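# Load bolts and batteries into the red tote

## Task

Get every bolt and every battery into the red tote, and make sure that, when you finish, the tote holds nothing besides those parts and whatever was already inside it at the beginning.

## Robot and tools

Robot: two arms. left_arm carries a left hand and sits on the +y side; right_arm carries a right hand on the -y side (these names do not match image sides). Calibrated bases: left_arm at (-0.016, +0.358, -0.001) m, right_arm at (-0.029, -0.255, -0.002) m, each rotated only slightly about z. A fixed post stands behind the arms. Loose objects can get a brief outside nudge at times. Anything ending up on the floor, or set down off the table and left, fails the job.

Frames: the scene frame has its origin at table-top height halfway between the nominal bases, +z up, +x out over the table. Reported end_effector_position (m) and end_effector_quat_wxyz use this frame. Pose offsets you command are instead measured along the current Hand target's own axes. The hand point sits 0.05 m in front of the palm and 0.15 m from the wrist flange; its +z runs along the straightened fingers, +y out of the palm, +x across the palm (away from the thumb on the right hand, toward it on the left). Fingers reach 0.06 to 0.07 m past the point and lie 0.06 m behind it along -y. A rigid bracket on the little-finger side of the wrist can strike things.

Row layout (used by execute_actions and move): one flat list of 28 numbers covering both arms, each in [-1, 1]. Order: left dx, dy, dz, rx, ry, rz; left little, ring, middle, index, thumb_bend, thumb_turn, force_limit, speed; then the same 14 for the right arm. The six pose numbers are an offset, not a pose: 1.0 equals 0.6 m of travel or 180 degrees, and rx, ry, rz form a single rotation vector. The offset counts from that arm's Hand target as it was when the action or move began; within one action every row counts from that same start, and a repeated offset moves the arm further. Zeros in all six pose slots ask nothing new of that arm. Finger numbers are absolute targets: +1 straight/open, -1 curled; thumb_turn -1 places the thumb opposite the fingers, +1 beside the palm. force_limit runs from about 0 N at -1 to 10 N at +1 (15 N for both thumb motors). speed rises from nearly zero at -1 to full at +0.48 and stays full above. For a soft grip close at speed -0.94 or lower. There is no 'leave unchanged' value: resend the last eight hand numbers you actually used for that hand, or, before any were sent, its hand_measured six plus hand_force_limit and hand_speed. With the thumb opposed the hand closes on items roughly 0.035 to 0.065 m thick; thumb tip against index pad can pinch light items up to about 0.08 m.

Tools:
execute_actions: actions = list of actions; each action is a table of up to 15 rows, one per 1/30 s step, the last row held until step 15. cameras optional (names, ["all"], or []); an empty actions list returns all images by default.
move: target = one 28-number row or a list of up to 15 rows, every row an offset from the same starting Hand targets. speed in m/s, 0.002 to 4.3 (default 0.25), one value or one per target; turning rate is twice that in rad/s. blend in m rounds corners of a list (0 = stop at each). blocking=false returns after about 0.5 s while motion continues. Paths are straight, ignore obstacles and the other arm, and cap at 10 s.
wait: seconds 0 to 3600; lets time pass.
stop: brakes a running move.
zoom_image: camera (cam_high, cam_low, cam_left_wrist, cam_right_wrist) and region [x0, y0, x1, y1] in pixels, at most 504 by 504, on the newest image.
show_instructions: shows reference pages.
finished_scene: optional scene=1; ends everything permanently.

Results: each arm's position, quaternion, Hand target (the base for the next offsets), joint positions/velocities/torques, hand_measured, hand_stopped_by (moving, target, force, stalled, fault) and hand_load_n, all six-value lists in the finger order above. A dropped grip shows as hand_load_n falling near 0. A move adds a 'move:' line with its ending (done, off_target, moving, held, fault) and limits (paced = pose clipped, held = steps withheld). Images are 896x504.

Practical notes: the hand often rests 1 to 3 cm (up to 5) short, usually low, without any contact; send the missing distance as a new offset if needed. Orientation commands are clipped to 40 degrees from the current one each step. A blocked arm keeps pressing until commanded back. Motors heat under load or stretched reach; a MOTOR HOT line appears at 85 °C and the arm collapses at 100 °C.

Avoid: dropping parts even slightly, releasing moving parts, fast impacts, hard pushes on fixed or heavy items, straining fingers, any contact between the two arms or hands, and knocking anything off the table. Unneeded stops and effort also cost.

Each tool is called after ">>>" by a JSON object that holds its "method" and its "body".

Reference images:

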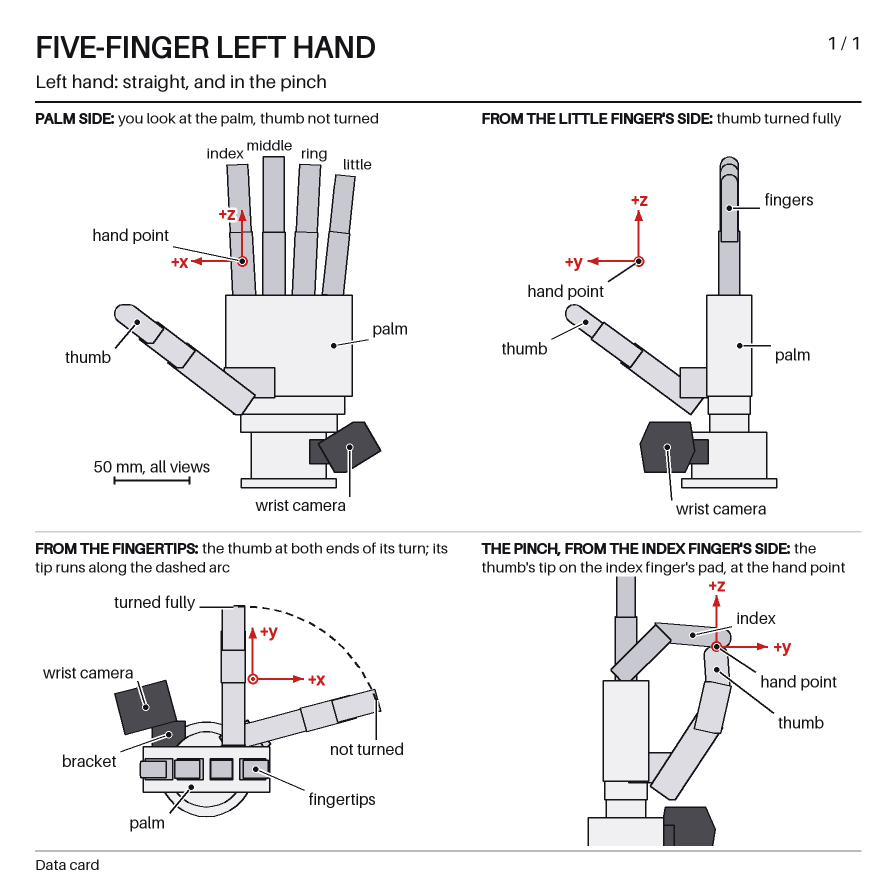

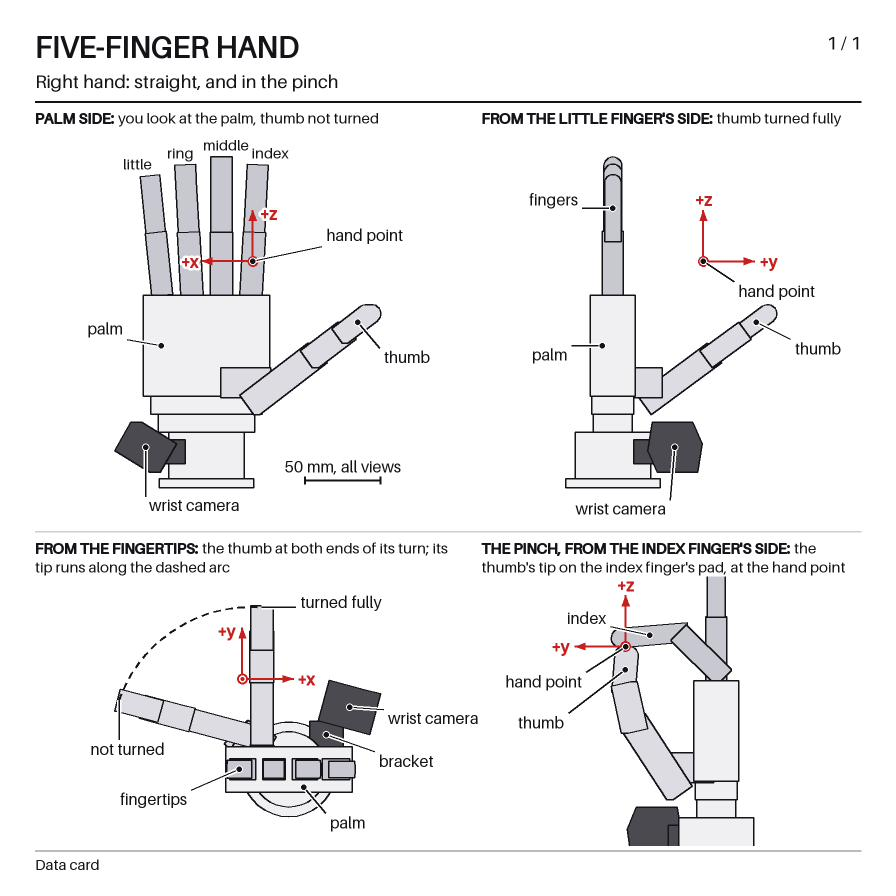

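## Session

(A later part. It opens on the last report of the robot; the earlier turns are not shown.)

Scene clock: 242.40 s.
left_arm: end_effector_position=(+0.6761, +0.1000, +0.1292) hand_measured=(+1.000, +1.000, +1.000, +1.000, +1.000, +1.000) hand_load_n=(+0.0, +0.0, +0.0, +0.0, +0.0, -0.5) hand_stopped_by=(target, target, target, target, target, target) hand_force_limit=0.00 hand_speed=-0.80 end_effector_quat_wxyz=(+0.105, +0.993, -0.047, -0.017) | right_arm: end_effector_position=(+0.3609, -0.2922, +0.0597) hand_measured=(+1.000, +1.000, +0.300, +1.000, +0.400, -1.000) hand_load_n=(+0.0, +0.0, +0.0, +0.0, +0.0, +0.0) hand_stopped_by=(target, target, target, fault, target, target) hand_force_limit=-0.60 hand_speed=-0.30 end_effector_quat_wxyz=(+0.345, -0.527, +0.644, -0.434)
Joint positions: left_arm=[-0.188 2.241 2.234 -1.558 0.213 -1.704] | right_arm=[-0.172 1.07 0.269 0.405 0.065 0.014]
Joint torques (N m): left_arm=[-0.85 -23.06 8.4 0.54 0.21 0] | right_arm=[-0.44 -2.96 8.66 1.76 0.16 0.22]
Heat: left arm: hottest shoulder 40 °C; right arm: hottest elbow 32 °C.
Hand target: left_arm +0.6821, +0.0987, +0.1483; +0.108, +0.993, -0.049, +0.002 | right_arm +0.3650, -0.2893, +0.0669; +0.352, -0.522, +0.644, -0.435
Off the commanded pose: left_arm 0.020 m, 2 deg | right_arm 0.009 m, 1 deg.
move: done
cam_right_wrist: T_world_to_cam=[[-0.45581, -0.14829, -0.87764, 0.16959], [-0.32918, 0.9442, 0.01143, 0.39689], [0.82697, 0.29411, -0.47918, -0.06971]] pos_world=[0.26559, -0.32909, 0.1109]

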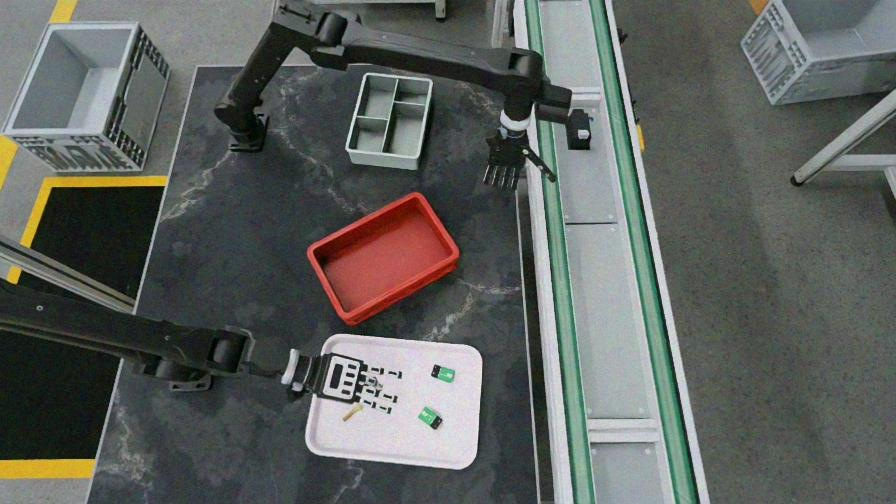

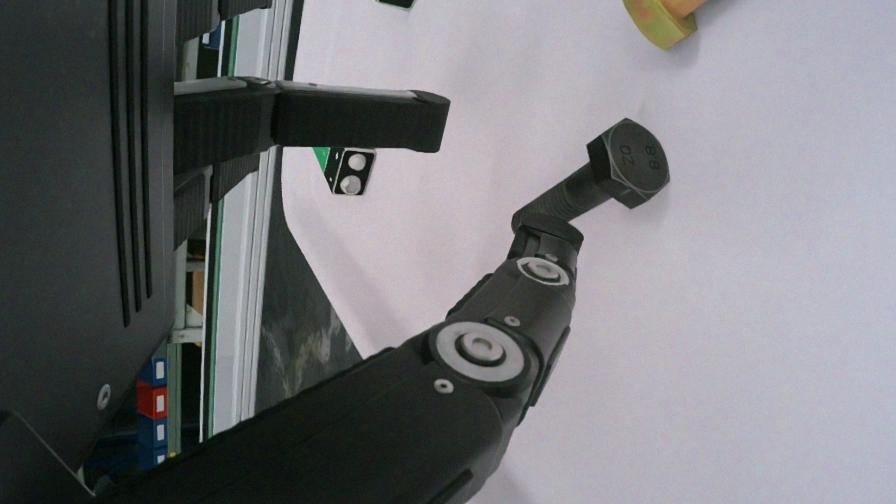

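>>> {"method": "move", "body": {"target": [0,0,0,0,0,0,1,1,1,1,1,1,0,-0.8,0,0.0033,0.0363,0,0.1288,0.052,1,1,0.3,1,0.4,-1,-0.6,-0.3], "speed": 0.08, "cameras": ["cam_right_wrist"]}}

Scene clock: 260.20 s.
left_arm: end_effector_position=(+0.6761, +0.1000, +0.1292) hand_measured=(+1.000, +1.000, +1.000, +1.000, +1.000, +1.000) hand_load_n=(+0.0, +0.0, +0.0, +0.0, +0.0, +0.0) hand_stopped_by=(target, target, target, target, target, target) hand_force_limit=0.00 hand_speed=-0.80 end_effector_quat_wxyz=(+0.105, +0.993, -0.047, -0.017) | right_arm: end_effector_position=(+0.3648, -0.2985, +0.0429) hand_measured=(+1.000, +1.000, +0.300, +1.000, +0.400, -1.000) hand_load_n=(+0.0, +0.0, +0.0, +0.0, +0.0, +0.0) hand_stopped_by=(target, target, target, fault, target, target) hand_force_limit=-0.60 hand_speed=-0.30 end_effector_quat_wxyz=(+0.236, -0.380, +0.743, -0.498)
Joint positions: left_arm=[-0.188 2.241 2.234 -1.558 0.213 -1.704] | right_arm=[0.082 1.195 0.322 0.338 0.693 0.33]
Joint torques (N m): left_arm=[-0.85 -23.06 8.4 0.54 0.21 0] | right_arm=[-0.44 -2.43 10.99 1.5 0.47 0.27]
Heat: left arm: hottest shoulder 40 °C; right arm: hottest elbow 33 °C.
Hand target: left_arm +0.6821, +0.0987, +0.1483; +0.108, +0.993, -0.049, +0.002 | right_arm +0.3840, -0.2935, +0.0570; +0.250, -0.370, +0.742, -0.501
Off the commanded pose: left_arm 0.020 m, 2 deg | right_arm 0.024 m, 2 deg.
move: off_target (right_arm)
cam_right_wrist: T_world_to_cam=[[-0.48975, 0.05095, -0.87037, 0.22704], [0.10058, 0.99493, 0.00164, 0.26306], [0.86604, -0.08674, -0.49239, -0.20651]] pos_world=[0.26358, -0.2912, 0.09549]

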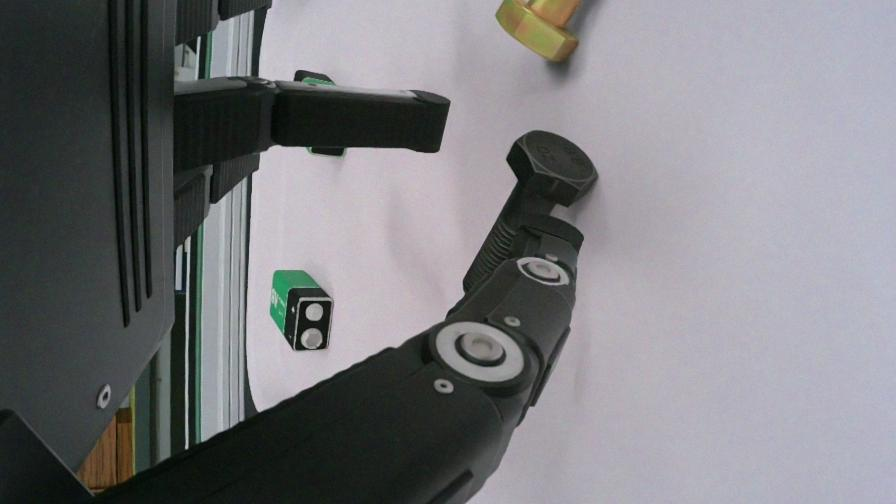

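>>> {"method": "move", "body": {"target": [0,0,0,0,0,0,1,1,1,1,1,1,0,-0.8,-0.0147,0.0072,0.018,0,0,0,1,1,0.3,1,0.4,-1,-0.6,-0.3], "speed": 0.05, "cameras": ["cam_right_wrist"]}}

Scene clock: 270.60 s.
left_arm: end_effector_position=(+0.6761, +0.1000, +0.1292) hand_measured=(+1.000, +1.000, +1.000, +1.000, +1.000, +1.000) hand_load_n=(+0.0, +0.0, +0.0, +0.0, +0.0, +0.0) hand_stopped_by=(target, target, target, target, target, target) hand_force_limit=0.00 hand_speed=-0.80 end_effector_quat_wxyz=(+0.105, +0.993, -0.047, -0.017) | right_arm: end_effector_position=(+0.3714, -0.2970, +0.0305) hand_measured=(+1.000, +1.000, +0.300, +1.000, +0.400, -1.000) hand_load_n=(+0.0, +0.0, +0.0, +0.0, +0.0, +0.0) hand_stopped_by=(target, target, target, fault, target, target) hand_force_limit=-0.60 hand_speed=-0.30 end_effector_quat_wxyz=(+0.224, -0.387, +0.745, -0.494)
Joint positions: left_arm=[-0.188 2.241 2.234 -1.558 0.213 -1.704] | right_arm=[0.085 1.262 0.344 0.352 0.695 0.333]
Joint torques (N m): left_arm=[-0.91 -23.12 8.4 0.54 0.21 0] | right_arm=[-0.44 -2.78 10.45 2.58 0.45 0.25]
Heat: left arm: hottest shoulder 40 °C; right arm: hottest elbow 33 °C.
Hand target: left_arm +0.6821, +0.0987, +0.1483; +0.108, +0.993, -0.049, +0.002 | right_arm +0.3961, -0.2914, +0.0489; +0.250, -0.370, +0.742, -0.501
Off the commanded pose: left_arm 0.020 m, 2 deg | right_arm 0.031 m, 4 deg.
move: off_target (right_arm)
cam_right_wrist: T_world_to_cam=[[-0.51467, 0.04905, -0.85598, 0.22779], [0.10106, 0.99487, -0.00375, 0.26087], [0.85141, -0.08844, -0.51699, -0.21257]] pos_world=[0.27186, -0.2895, 0.08607]

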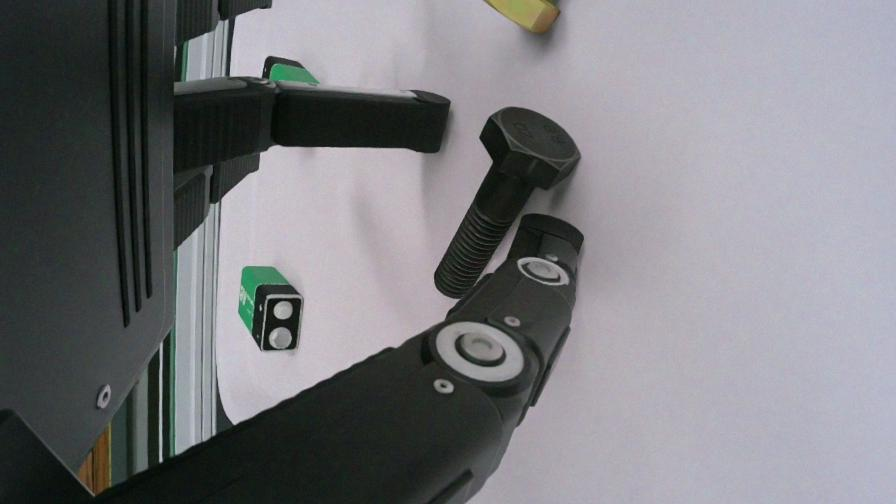

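>>> {"method": "move", "body": {"target": [0,0,0,0,0,0,1,1,1,1,1,1,0,-0.8,-0.003,-0.0108,0,0,0,0,1,1,0.3,1,0.4,-1,-0.6,-0.3], "speed": 0.05, "cameras": ["cam_right_wrist"]}}

Scene clock: 278.77 s.
left_arm: end_effector_position=(+0.6761, +0.1000, +0.1292) hand_measured=(+1.000, +1.000, +1.000, +1.000, +1.000, +1.000) hand_load_n=(+0.0, +0.0, +0.0, -0.5, +0.0, +0.0) hand_stopped_by=(target, target, target, target, target, target) hand_force_limit=0.00 hand_speed=-0.80 end_effector_quat_wxyz=(+0.105, +0.993, -0.047, -0.017) | right_arm: end_effector_position=(+0.3792, -0.2961, +0.0375) hand_measured=(+1.000, +1.000, +0.300, +1.000, +0.400, -1.000) hand_load_n=(+0.0, +0.0, +0.0, +0.0, +0.5, +0.0) hand_stopped_by=(target, target, target, fault, target, target) hand_force_limit=-0.60 hand_speed=-0.30 end_effector_quat_wxyz=(+0.231, -0.383, +0.744, -0.496)
Joint positions: left_arm=[-0.188 2.241 2.234 -1.558 0.213 -1.704] | right_arm=[0.085 1.262 0.361 0.352 0.695 0.333]
Joint torques (N m): left_arm=[-0.91 -23.06 8.42 0.54 0.2 0] | right_arm=[-0.56 -3.84 10.43 1.8 0.4 0.24]
Heat: left arm: hottest shoulder 40 °C; right arm: hottest elbow 33 °C.
Hand target: left_arm +0.6821, +0.0987, +0.1483; +0.108, +0.993, -0.049, +0.002 | right_arm +0.3991, -0.2915, +0.0549; +0.250, -0.370, +0.742, -0.501
Off the commanded pose: left_arm 0.020 m, 2 deg | right_arm 0.027 m, 3 deg.
move: off_target (right_arm)
cam_right_wrist: T_world_to_cam=[[-0.5006, 0.05068, -0.86419, 0.23319], [0.10114, 0.99487, -0.00025, 0.25906], [0.85975, -0.08753, -0.50316, -0.21882]] pos_world=[0.27867, -0.2887, 0.09148]

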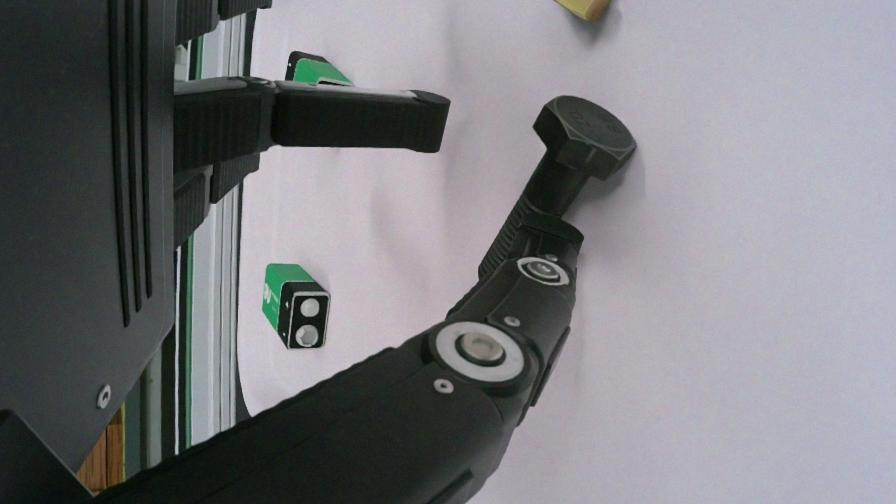

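>>> {"method": "move", "body": {"target": [0,0,0,0,0,0,1,1,1,1,1,1,0,-0.8,0.0013,0.0065,0.0037,0,0,0,1,1,0.3,1,0.4,-1,-0.6,-0.3], "speed": 0.05, "cameras": ["cam_right_wrist"]}}

Scene clock: 284.63 s.
left_arm: end_effector_position=(+0.6761, +0.1000, +0.1292) hand_measured=(+1.000, +1.000, +1.000, +1.000, +1.000, +1.000) hand_load_n=(+0.0, +0.0, +0.0, +0.0, +0.0, +0.0) hand_stopped_by=(target, target, target, target, target, target) hand_force_limit=0.00 hand_speed=-0.80 end_effector_quat_wxyz=(+0.105, +0.993, -0.047, -0.017) | right_arm: end_effector_position=(+0.3786, -0.2962, +0.0352) hand_measured=(+1.000, +1.000, +0.300, +1.000, +0.400, -1.000) hand_load_n=(+0.0, +0.0, +0.0, +0.0, +0.0, +0.0) hand_stopped_by=(target, target, target, fault, target, target) hand_force_limit=-0.60 hand_speed=-0.30 end_effector_quat_wxyz=(+0.228, -0.385, +0.745, -0.495)
Joint positions: left_arm=[-0.188 2.241 2.234 -1.558 0.213 -1.704] | right_arm=[0.085 1.268 0.361 0.352 0.695 0.333]
Joint torques (N m): left_arm=[-0.85 -23.06 8.42 0.54 0.2 0] | right_arm=[-0.67 -3.14 9.94 2.59 0.28 0.21]
Heat: left arm: hottest shoulder 40 °C; right arm: hottest elbow 33 °C.
Hand target: left_arm +0.6821, +0.0987, +0.1483; +0.108, +0.993, -0.049, +0.002 | right_arm +0.3991, -0.2924, +0.0504; +0.250, -0.370, +0.742, -0.501
Off the commanded pose: left_arm 0.020 m, 2 deg | right_arm 0.026 m, 3 deg.
move: off_target (right_arm)
cam_right_wrist: T_world_to_cam=[[-0.50591, 0.05004, -0.86113, 0.23264], [0.10108, 0.99488, -0.00157, 0.25922], [0.85664, -0.08783, -0.50838, -0.21826]] pos_world=[0.27846, -0.2887, 0.08978]

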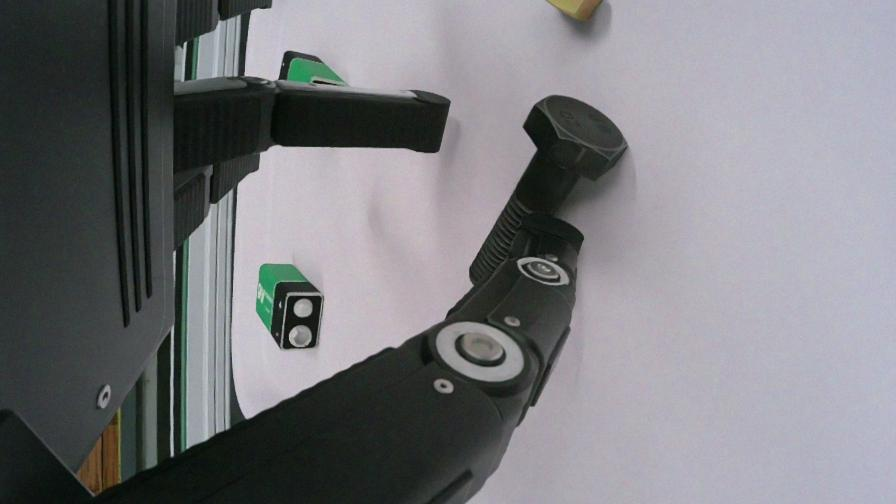

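>>> {"method": "move", "body": {"target": [0,0,0,0,0,0,1,1,1,1,1,1,0,-0.8,0,0,0,0,0,0,1,1,-0.25,1,0.4,-1,-0.4,-0.8], "speed": 0.05, "cameras": ["cam_right_wrist"]}}

Scene clock: 287.67 s.
left_arm: end_effector_position=(+0.6761, +0.1000, +0.1292) hand_measured=(+1.000, +1.000, +1.000, +1.000, +1.000, +1.000) hand_load_n=(+0.0, +0.0, +0.0, +0.0, +0.0, +0.0) hand_stopped_by=(target, target, target, target, target, target) hand_force_limit=0.00 hand_speed=-0.80 end_effector_quat_wxyz=(+0.105, +0.993, -0.047, -0.017) | right_arm: end_effector_position=(+0.3786, -0.2962, +0.0352) hand_measured=(+1.000, +1.000, -0.250, +1.000, +0.400, -1.000) hand_load_n=(+0.0, +0.0, +0.0, +0.0, +0.0, +0.0) hand_stopped_by=(target, target, target, fault, target, target) hand_force_limit=-0.40 hand_speed=-0.80 end_effector_quat_wxyz=(+0.228, -0.385, +0.745, -0.495)
Joint positions: left_arm=[-0.188 2.241 2.234 -1.558 0.213 -1.704] | right_arm=[0.085 1.268 0.361 0.352 0.695 0.333]
Joint torques (N m): left_arm=[-0.91 -23.12 8.42 0.53 0.2 0] | right_arm=[-0.79 -2.78 9.89 2.63 0.28 0.23]
Heat: left arm: hottest shoulder 40 °C; right arm: hottest elbow 33 °C.
Hand target: left_arm +0.6821, +0.0987, +0.1483; +0.108, +0.993, -0.049, +0.002 | right_arm +0.3991, -0.2924, +0.0504; +0.250, -0.370, +0.742, -0.501
Off the commanded pose: left_arm 0.020 m, 2 deg | right_arm 0.026 m, 3 deg.
move: done
cam_right_wrist: T_world_to_cam=[[-0.50591, 0.05004, -0.86113, 0.23264], [0.10108, 0.99488, -0.00157, 0.25922], [0.85664, -0.08783, -0.50838, -0.21826]] pos_world=[0.27846, -0.2887, 0.08978]

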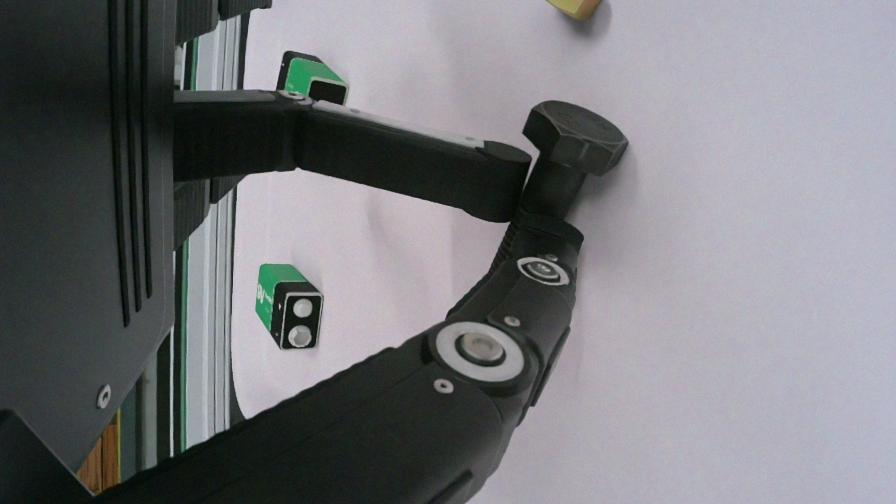

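>>> {"method": "move", "body": {"target": [0,0,0,0,0,0,1,1,1,1,1,1,0,-0.8,0,0,0,0,0,0,1,1,-0.6,1,0.4,-1,-0.4,-0.85], "speed": 0.05, "cameras": ["cam_right_wrist"]}}

Scene clock: 289.93 s.
left_arm: end_effector_position=(+0.6761, +0.1000, +0.1292) hand_measured=(+1.000, +1.000, +1.000, +1.000, +1.000, +1.000) hand_load_n=(+0.0, +0.0, +0.0, +0.0, +0.0, +0.5) hand_stopped_by=(target, target, target, target, target, target) hand_force_limit=0.00 hand_speed=-0.80 end_effector_quat_wxyz=(+0.105, +0.993, -0.047, -0.017) | right_arm: end_effector_position=(+0.3791, -0.2961, +0.0357) hand_measured=(+1.000, +1.000, -0.386, +1.000, +0.400, -1.000) hand_load_n=(+0.0, +0.0, +4.0, +0.0, +3.0, +0.5) hand_stopped_by=(target, target, force, fault, target, target) hand_force_limit=-0.40 hand_speed=-0.85 end_effector_quat_wxyz=(+0.229, -0.384, +0.744, -0.496)
Joint positions: left_arm=[-0.188 2.241 2.234 -1.558 0.213 -1.704] | right_arm=[0.085 1.268 0.361 0.355 0.695 0.333]
Joint torques (N m): left_arm=[-0.91 -23 8.4 0.53 0.2 0] | right_arm=[-0.67 -2.78 9.94 2.55 0.28 0.23]
Heat: left arm: hottest shoulder 40 °C; right arm: hottest elbow 33 °C.
Hand target: left_arm +0.6821, +0.0987, +0.1483; +0.108, +0.993, -0.049, +0.002 | right_arm +0.3991, -0.2924, +0.0504; +0.250, -0.370, +0.742, -0.501
Off the commanded pose: left_arm 0.020 m, 2 deg | right_arm 0.025 m, 3 deg.
move: done
cam_right_wrist: T_world_to_cam=[[-0.5036, 0.05034, -0.86247, 0.23252], [0.10115, 0.99487, -0.00099, 0.25911], [0.858, -0.08774, -0.50611, -0.21897]] pos_world=[0.27876, -0.2887, 0.08998]

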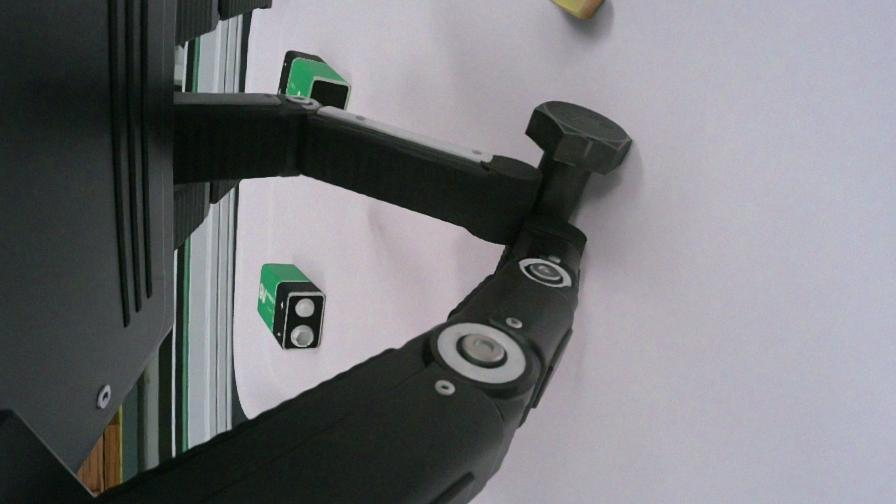

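>>> {"method": "move", "body": {"target": [0,0,0,0,0,0,1,1,1,1,1,1,0,-0.8,0,-0.0463,-0.0187,0,0,0,1,1,-0.6,1,0.4,-1,-0.4,-0.85], "speed": 0.05, "cameras": ["cam_right_wrist"]}}

Scene clock: 294.93 s.
left_arm: end_effector_position=(+0.6761, +0.1000, +0.1292) hand_measured=(+1.000, +1.000, +1.000, +1.000, +1.000, +1.000) hand_load_n=(+0.0, +0.0, +0.0, +0.0, +0.0, +0.0) hand_stopped_by=(target, target, target, target, target, target) hand_force_limit=0.00 hand_speed=-0.80 end_effector_quat_wxyz=(+0.105, +0.993, -0.047, -0.017) | right_arm: end_effector_position=(+0.3792, -0.2961, +0.0571) hand_measured=(+1.000, +1.000, -0.386, +1.000, +0.400, -1.000) hand_load_n=(+0.0, +0.0, +4.0, +0.0, +3.0, +0.5) hand_stopped_by=(target, target, force, fault, target, target) hand_force_limit=-0.40 hand_speed=-0.85 end_effector_quat_wxyz=(+0.228, -0.385, +0.745, -0.495)
Joint positions: left_arm=[-0.188 2.241 2.234 -1.558 0.213 -1.704] | right_arm=[0.085 1.188 0.388 0.245 0.695 0.333]
Joint torques (N m): left_arm=[-0.91 -23.06 8.4 0.54 0.2 0] | right_arm=[-0.79 -4.13 11.48 1.46 0.26 0.22]
Heat: left arm: hottest shoulder 40 °C; right arm: hottest elbow 33 °C.
Hand target: left_arm +0.6821, +0.0987, +0.1483; +0.108, +0.993, -0.049, +0.002 | right_arm +0.3991, -0.2924, +0.0804; +0.250, -0.370, +0.742, -0.500
Off the commanded pose: left_arm 0.020 m, 2 deg | right_arm 0.031 m, 3 deg.
move: off_target (right_arm)
cam_right_wrist: T_world_to_cam=[[-0.50591, 0.05004, -0.86113, 0.25179], [0.10108, 0.99488, -0.00157, 0.25909], [0.85664, -0.08783, -0.50838, -0.20763]] pos_world=[0.27906, -0.2886, 0.11168]

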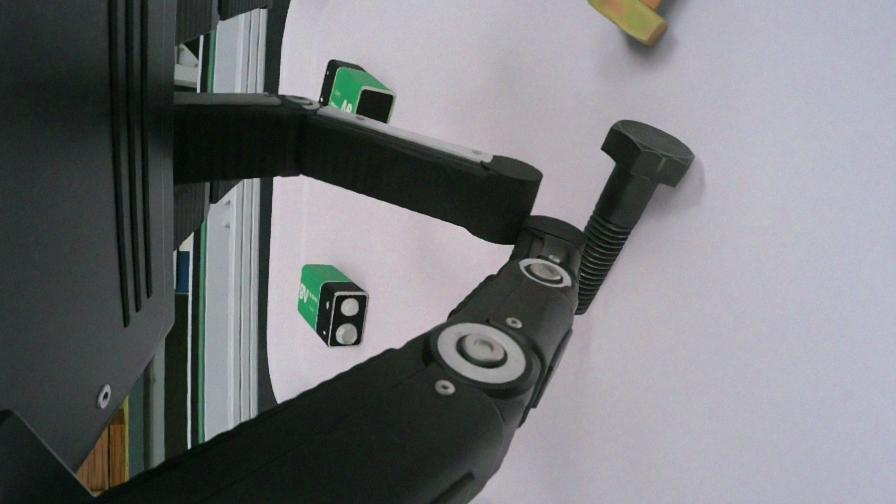

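>>> {"method": "zoom_image", "body": {"camera": "cam_right_wrist", "region": [460, 90, 740, 340]}}

Scaled by 1.800.

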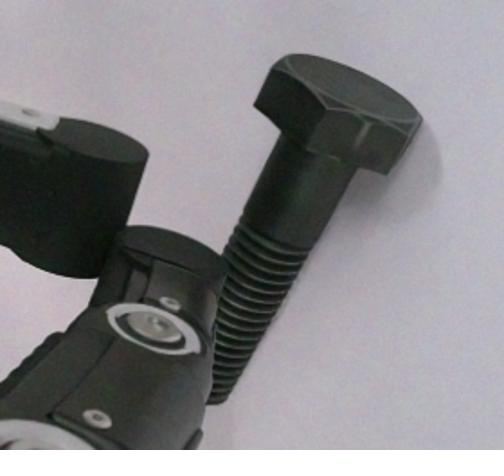

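>>> {"method": "move", "body": {"target": [0,0,0,0,0,0,1,1,1,1,1,1,0,-0.8,-0.0042,0.0165,-0.0095,0.036,-0.036,-0.0146,1,1,0.3,1,0.34,-1,-0.4,-0.3], "speed": 0.05, "cameras": ["cam_right_wrist"]}}

Scene clock: 321.27 s.
left_arm: end_effector_position=(+0.6761, +0.1000, +0.1292) hand_measured=(+1.000, +1.000, +1.000, +1.000, +1.000, +1.000) hand_load_n=(+0.0, +0.5, +0.0, +0.0, +0.0, +0.0) hand_stopped_by=(target, target, target, target, target, target) hand_force_limit=0.00 hand_speed=-0.80 end_effector_quat_wxyz=(+0.105, +0.993, -0.047, -0.017) | right_arm: end_effector_position=(+0.3924, -0.2856, +0.0738) hand_measured=(+1.000, +1.000, +0.300, +1.000, +0.376, -1.000) hand_load_n=(+0.0, +0.0, +0.0, +0.0, +0.0, +0.0) hand_stopped_by=(target, target, target, fault, force, target) hand_force_limit=-0.40 hand_speed=-0.30 end_effector_quat_wxyz=(+0.298, -0.396, +0.693, -0.523)
Joint positions: left_arm=[-0.188 2.241 2.234 -1.558 0.213 -1.704] | right_arm=[0.085 1.206 0.319 0.543 0.618 0.204]
Joint torques (N m): left_arm=[-0.85 -23.06 8.42 0.54 0.2 0] | right_arm=[-1.08 -2.49 6.87 2.89 -0.01 -0.02]
Heat: left arm: hottest shoulder 40 °C; right arm: hottest elbow 34 °C.
Hand target: left_arm +0.6821, +0.0987, +0.1483; +0.108, +0.993, -0.049, +0.002 | right_arm +0.3935, -0.2850, +0.0734; +0.300, -0.400, +0.688, -0.526
Off the commanded pose: left_arm 0.020 m, 2 deg | right_arm 0.001 m, 1 deg.
move: done
cam_right_wrist: T_world_to_cam=[[-0.38363, -0.03937, -0.92265, 0.20331], [-0.00996, 0.99921, -0.0385, 0.29492], [0.92343, -0.00558, -0.38372, -0.22142]] pos_world=[0.2854, -0.28792, 0.11397]

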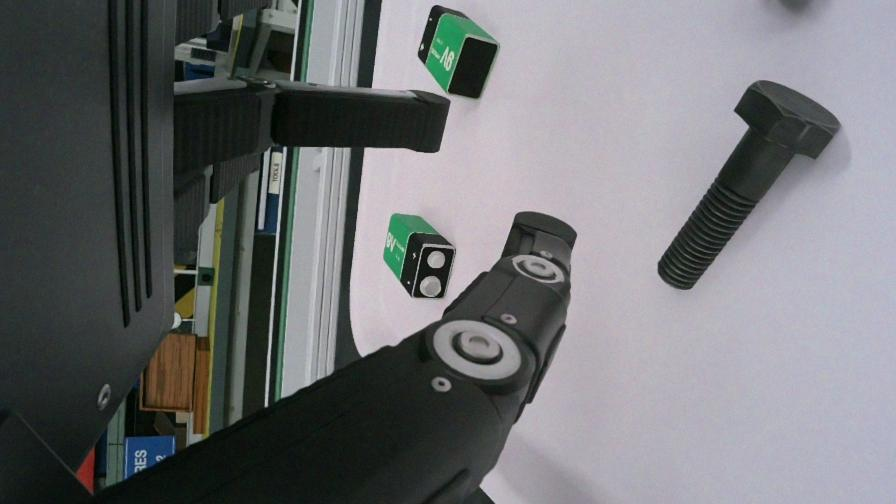

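>>> {"method": "move", "body": {"target": [0,0,0,0,0,0,1,1,1,1,1,1,0,-0.8,0.0257,0.0392,-0.0137,0,0,0,1,1,0.3,1,0.3,-1,-0.2,-0.5], "speed": 0.08, "cameras": ["cam_right_wrist"]}}

Scene clock: 328.93 s.
left_arm: end_effector_position=(+0.6761, +0.1000, +0.1292) hand_measured=(+1.000, +1.000, +1.000, +1.000, +1.000, +1.000) hand_load_n=(+0.0, -0.5, +0.0, +0.0, +0.0, +0.0) hand_stopped_by=(target, target, target, target, target, target) hand_force_limit=0.00 hand_speed=-0.80 end_effector_quat_wxyz=(+0.105, +0.993, -0.047, -0.017) | right_arm: end_effector_position=(+0.3718, -0.2884, +0.0520) hand_measured=(+1.000, +1.000, +0.300, +1.000, +0.300, -1.000) hand_load_n=(+0.0, +0.0, +0.0, +0.0, +0.0, +0.0) hand_stopped_by=(target, target, target, fault, target, target) hand_force_limit=-0.20 hand_speed=-0.50 end_effector_quat_wxyz=(+0.300, -0.400, +0.692, -0.521)
Joint positions: left_arm=[-0.188 2.241 2.234 -1.558 0.213 -1.704] | right_arm=[0.077 1.234 0.244 0.647 0.602 0.197]
Joint torques (N m): left_arm=[-0.91 -23.06 8.4 0.53 0.21 0] | right_arm=[-1.44 -2.2 6.34 2.96 0 -0.01]
Heat: left arm: hottest shoulder 40 °C; right arm: hottest elbow 34 °C.
Hand target: left_arm +0.6821, +0.0987, +0.1483; +0.108, +0.993, -0.049, +0.002 | right_arm +0.3734, -0.2914, +0.0531; +0.300, -0.400, +0.688, -0.526
Off the commanded pose: left_arm 0.020 m, 2 deg | right_arm 0.004 m, 1 deg.
move: done
cam_right_wrist: T_world_to_cam=[[-0.38595, -0.04349, -0.92149, 0.17481], [-0.01948, 0.99905, -0.03899, 0.3002], [0.92231, 0.0029, -0.38643, -0.20785]] pos_world=[0.26502, -0.29171, 0.09247]

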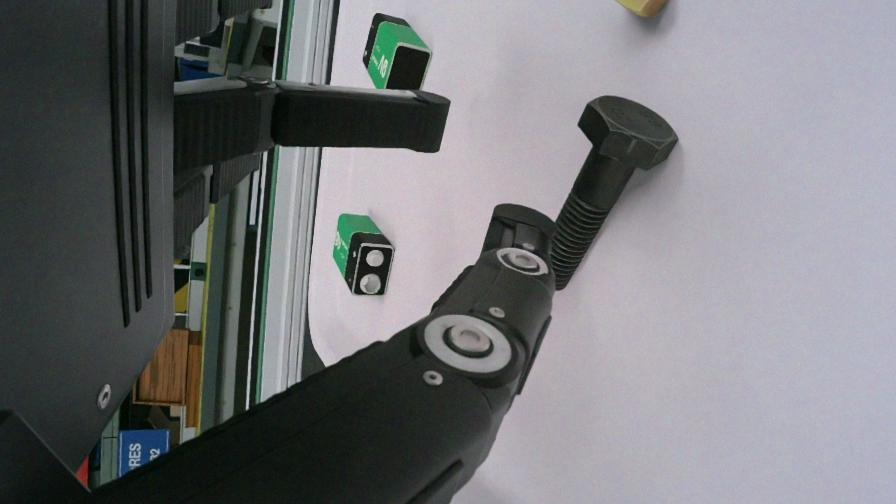

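>>> {"method": "move", "body": {"target": [0,0,0,0,0,0,1,1,1,1,1,1,0,-0.8,0.0057,0.0258,0.0008,0,0,0,1,1,0.3,1,0.3,-1,-0.2,-0.5], "speed": 0.05, "cameras": ["cam_right_wrist"]}}

Scene clock: 340.23 s.
left_arm: end_effector_position=(+0.6761, +0.1000, +0.1292) hand_measured=(+1.000, +1.000, +1.000, +1.000, +1.000, +1.000) hand_load_n=(+0.0, +0.0, +0.0, +0.0, +0.0, +0.0) hand_stopped_by=(target, target, target, target, target, target) hand_force_limit=0.00 hand_speed=-0.80 end_effector_quat_wxyz=(+0.105, +0.993, -0.047, -0.017) | right_arm: end_effector_position=(+0.3677, -0.2894, +0.0372) hand_measured=(+1.000, +1.000, +0.300, +1.000, +0.300, -1.000) hand_load_n=(+0.0, +0.0, +0.0, -0.5, +0.0, +0.0) hand_stopped_by=(target, target, target, fault, target, target) hand_force_limit=-0.20 hand_speed=-0.50 end_effector_quat_wxyz=(+0.300, -0.400, +0.692, -0.521)
Joint positions: left_arm=[-0.188 2.241 2.234 -1.558 0.213 -1.704] | right_arm=[0.074 1.305 0.219 0.743 0.599 0.196]
Joint torques (N m): left_arm=[-0.91 -23.06 8.4 0.53 0.21 0] | right_arm=[-1.55 -2.37 5.45 2.95 -0.01 -0.04]
Heat: left arm: hottest shoulder 40 °C; right arm: hottest elbow 33 °C.
Hand target: left_arm +0.6821, +0.0987, +0.1483; +0.108, +0.993, -0.049, +0.002 | right_arm +0.3684, -0.2927, +0.0380; +0.300, -0.400, +0.688, -0.526
Off the commanded pose: left_arm 0.020 m, 2 deg | right_arm 0.003 m, 1 deg.
move: done
cam_right_wrist: T_world_to_cam=[[-0.38553, -0.04344, -0.92167, 0.15933], [-0.01963, 0.99905, -0.03887, 0.30056], [0.92248, 0.00311, -0.38602, -0.20974]] pos_world=[0.26082, -0.29271, 0.07757]

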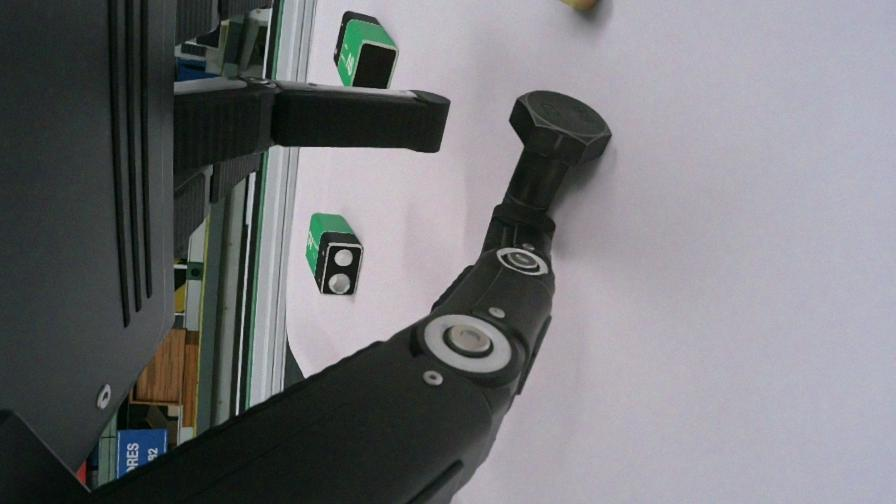

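>>> {"method": "move", "body": {"target": [0,0,0,0,0,0,1,1,1,1,1,1,0,-0.8,0.0008,0.0105,0.0127,0,0,0,1,1,0.3,1,0.3,-1,-0.2,-0.5], "speed": 0.05, "cameras": ["cam_right_wrist"]}}

Scene clock: 355.27 s.
left_arm: end_effector_position=(+0.6761, +0.1000, +0.1292) hand_measured=(+1.000, +1.000, +1.000, +1.000, +1.000, +1.000) hand_load_n=(+0.0, +0.0, +0.0, +0.5, +0.0, +0.0) hand_stopped_by=(target, target, target, target, target, target) hand_force_limit=0.00 hand_speed=-0.80 end_effector_quat_wxyz=(+0.105, +0.993, -0.047, -0.017) | right_arm: end_effector_position=(+0.3699, -0.2928, +0.0270) hand_measured=(+1.000, +1.000, +0.300, +1.000, +0.300, -1.000) hand_load_n=(+0.0, +0.0, +0.0, +0.0, +0.0, +0.5) hand_stopped_by=(target, target, target, fault, target, target) hand_force_limit=-0.20 hand_speed=-0.50 end_effector_quat_wxyz=(+0.298, -0.402, +0.692, -0.520)
Joint positions: left_arm=[-0.188 2.241 2.234 -1.558 0.213 -1.704] | right_arm=[0.059 1.368 0.219 0.804 0.585 0.19]
Joint torques (N m): left_arm=[-0.91 -23.06 8.42 0.54 0.21 0] | right_arm=[-1.55 -2.84 5.37 2.99 -0.01 -0.01]
Heat: left arm: hottest shoulder 41 °C; right arm: hottest elbow 33 °C.
Hand target: left_arm +0.6821, +0.0987, +0.1483; +0.108, +0.993, -0.049, +0.002 | right_arm +0.3730, -0.2959, +0.0298; +0.300, -0.400, +0.688, -0.526
Off the commanded pose: left_arm 0.020 m, 2 deg | right_arm 0.005 m, 1 deg.
move: done
cam_right_wrist: T_world_to_cam=[[-0.39032, -0.04386, -0.91963, 0.15238], [-0.01991, 0.99903, -0.0392, 0.30373], [0.92046, 0.003, -0.39082, -0.21488]] pos_world=[0.26331, -0.29611, 0.06807]

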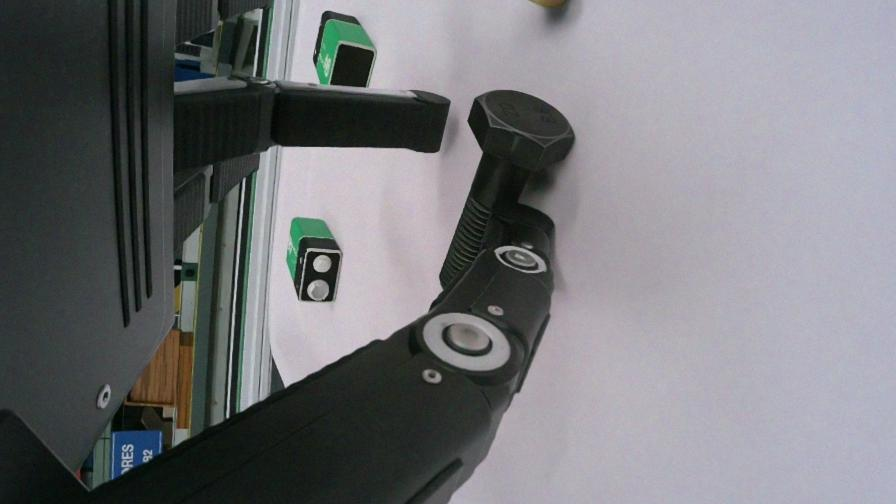

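>>> {"method": "move", "body": {"target": [0,0,0,0,0,0,1,1,1,1,1,1,0,-0.8,0,0,0,0,0,0,1,1,-0.1,1,0.3,-1,-0.4,-0.8], "speed": 0.05, "cameras": ["cam_right_wrist"]}}

Scene clock: 358.60 s.
left_arm: end_effector_position=(+0.6761, +0.1000, +0.1292) hand_measured=(+1.000, +1.000, +1.000, +1.000, +1.000, +1.000) hand_load_n=(+0.0, +0.0, +0.0, +0.0, -0.5, +0.0) hand_stopped_by=(target, target, target, target, target, target) hand_force_limit=0.00 hand_speed=-0.80 end_effector_quat_wxyz=(+0.105, +0.993, -0.047, -0.017) | right_arm: end_effector_position=(+0.3705, -0.2929, +0.0280) hand_measured=(+1.000, +1.000, -0.100, +1.000, +0.300, -1.000) hand_load_n=(+0.0, +0.0, +0.5, +0.0, +0.5, +0.0) hand_stopped_by=(target, target, target, fault, target, target) hand_force_limit=-0.40 hand_speed=-0.80 end_effector_quat_wxyz=(+0.300, -0.401, +0.692, -0.521)
Joint positions: left_arm=[-0.188 2.241 2.234 -1.558 0.213 -1.704] | right_arm=[0.059 1.368 0.219 0.809 0.585 0.19]
Joint torques (N m): left_arm=[-0.91 -23.06 8.42 0.54 0.21 0] | right_arm=[-1.61 -2.84 5.34 2.76 -0.03 -0.03]
Heat: left arm: hottest shoulder 41 °C; right arm: hottest elbow 33 °C.
Hand target: left_arm +0.6821, +0.0987, +0.1483; +0.108, +0.993, -0.049, +0.002 | right_arm +0.3730, -0.2960, +0.0299; +0.300, -0.400, +0.688, -0.526
Off the commanded pose: left_arm 0.020 m, 2 deg | right_arm 0.004 m, 1 deg.
move: done
cam_right_wrist: T_world_to_cam=[[-0.38633, -0.04376, -0.92132, 0.1521], [-0.01951, 0.99904, -0.03927, 0.30376], [0.92215, 0.0028, -0.38681, -0.21583]] pos_world=[0.26371, -0.29621, 0.06857]

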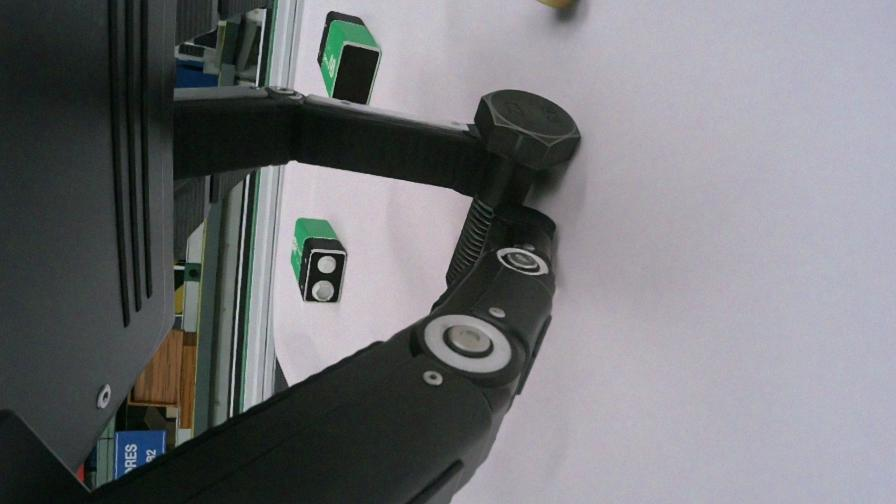

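>>> {"method": "move", "body": {"target": [0,0,0,0,0,0,1,1,1,1,1,1,0,-0.8,0,0,0,0,0,0,1,1,-0.5,1,0.3,-1,-0.3,-0.85], "speed": 0.05, "cameras": ["cam_right_wrist"]}}

Scene clock: 360.90 s.
left_arm: end_effector_position=(+0.6761, +0.1000, +0.1292) hand_measured=(+1.000, +1.000, +1.000, +1.000, +1.000, +1.000) hand_load_n=(+0.0, +0.0, +0.0, +0.0, +0.0, +0.0) hand_stopped_by=(target, target, target, target, target, target) hand_force_limit=0.00 hand_speed=-0.80 end_effector_quat_wxyz=(+0.105, +0.993, -0.047, -0.017) | right_arm: end_effector_position=(+0.3706, -0.2928, +0.0280) hand_measured=(+1.000, +1.000, -0.180, +1.000, +0.300, -1.000) hand_load_n=(+0.0, +0.0, +4.0, +0.0, +2.5, +0.5) hand_stopped_by=(target, target, force, fault, target, target) hand_force_limit=-0.30 hand_speed=-0.85 end_effector_quat_wxyz=(+0.300, -0.401, +0.692, -0.521)
Joint positions: left_arm=[-0.188 2.241 2.234 -1.558 0.213 -1.704] | right_arm=[0.059 1.368 0.219 0.809 0.584 0.19]
Joint torques (N m): left_arm=[-0.91 -23.12 8.4 0.53 0.2 0] | right_arm=[-1.61 -2.61 5.35 2.74 -0.03 -0.04]
Heat: left arm: hottest shoulder 41 °C; right arm: hottest elbow 32 °C.
Hand target: left_arm +0.6821, +0.0987, +0.1483; +0.108, +0.993, -0.049, +0.002 | right_arm +0.3730, -0.2959, +0.0299; +0.300, -0.400, +0.688, -0.526
Off the commanded pose: left_arm 0.020 m, 2 deg | right_arm 0.004 m, 1 deg.
move: done
cam_right_wrist: T_world_to_cam=[[-0.38632, -0.04369, -0.92133, 0.15211], [-0.01985, 0.99904, -0.03905, 0.30384], [0.92215, 0.0032, -0.38681, -0.21571]] pos_world=[0.26371, -0.29621, 0.06857]

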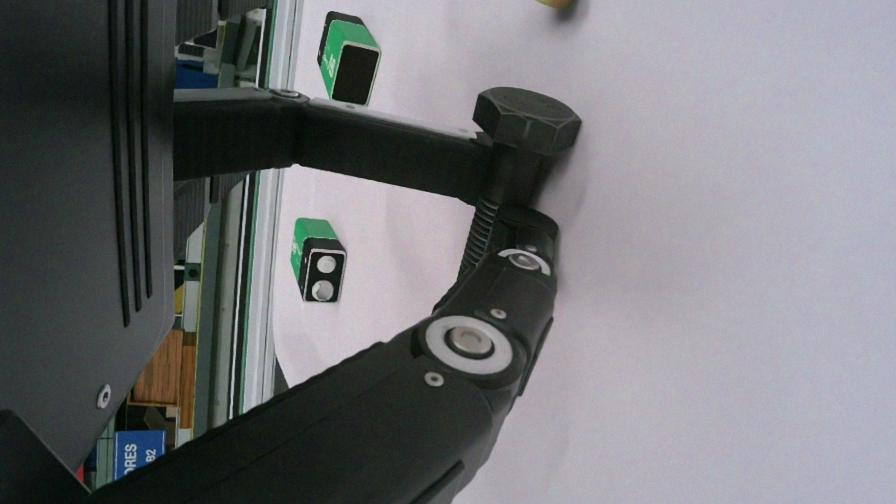

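>>> {"method": "move", "body": {"target": [[0,0,0,0,0,0,1,1,1,1,1,1,0,-0.8,0,0,0,0,0,0,1,1,-0.6,1,0.3,-1,0,-0.9],[0,0,0,0,0,0,1,1,1,1,1,1,0,-0.8,0,-0.0481,-0.0136,0,0,0,1,1,-0.6,1,0.3,-1,0,-0.9]], "speed": 0.05, "cameras": ["cam_right_wrist"]}}

Scene clock: 377.30 s.
left_arm: end_effector_position=(+0.6761, +0.1000, +0.1292) hand_measured=(+1.000, +1.000, +1.000, +1.000, +1.000, +1.000) hand_load_n=(+0.0, +0.0, +0.0, +0.0, +0.0, +0.0) hand_stopped_by=(target, target, target, target, target, target) hand_force_limit=0.00 hand_speed=-0.80 end_effector_quat_wxyz=(+0.105, +0.993, -0.047, -0.017) | right_arm: end_effector_position=(+0.3609, -0.2938, +0.0456) hand_measured=(+1.000, +1.000, -0.188, +1.000, +0.302, -1.000) hand_load_n=(+0.0, +0.0, +5.5, +0.0, +4.0, +0.5) hand_stopped_by=(target, target, force, fault, target, target) hand_force_limit=0.00 hand_speed=-0.90 end_effector_quat_wxyz=(+0.293, -0.406, +0.694, -0.518)
Joint positions: left_arm=[-0.188 2.241 2.234 -1.558 0.213 -1.704] | right_arm=[0.059 1.216 0.219 0.64 0.584 0.188]
Joint torques (N m): left_arm=[-0.85 -23.06 8.4 0.54 0.2 0] | right_arm=[-1.55 -3.37 8.81 1.8 0.05 -0.02]
Heat: left arm: hottest shoulder 41 °C; right arm: hottest elbow 32 °C.
Hand target: left_arm +0.6821, +0.0987, +0.1483; +0.108, +0.993, -0.049, +0.002 | right_arm +0.3730, -0.2957, +0.0600; +0.300, -0.400, +0.688, -0.526
Off the commanded pose: left_arm 0.020 m, 2 deg | right_arm 0.019 m, 2 deg.
move: off_target (right_arm)
cam_right_wrist: T_world_to_cam=[[-0.40339, -0.04648, -0.91385, 0.16958], [-0.02105, 0.99892, -0.04151, 0.30571], [0.91479, 0.00249, -0.40393, -0.19684]] pos_world=[0.25491, -0.29701, 0.08815]

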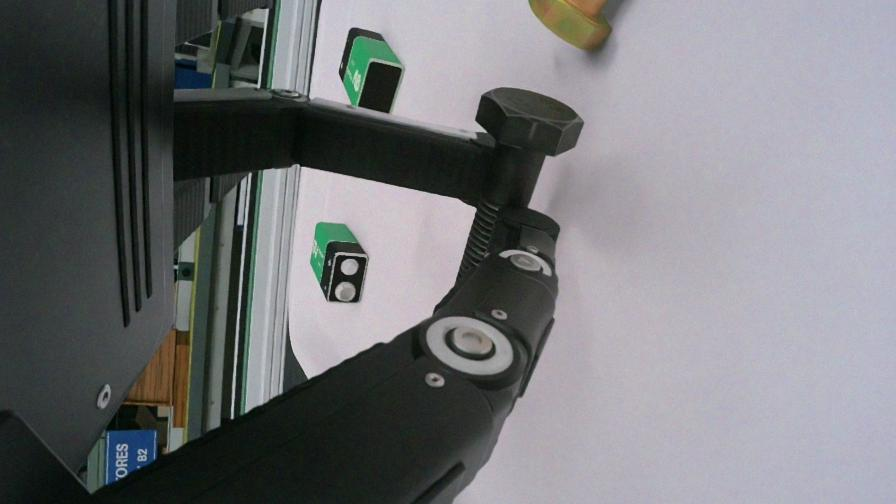

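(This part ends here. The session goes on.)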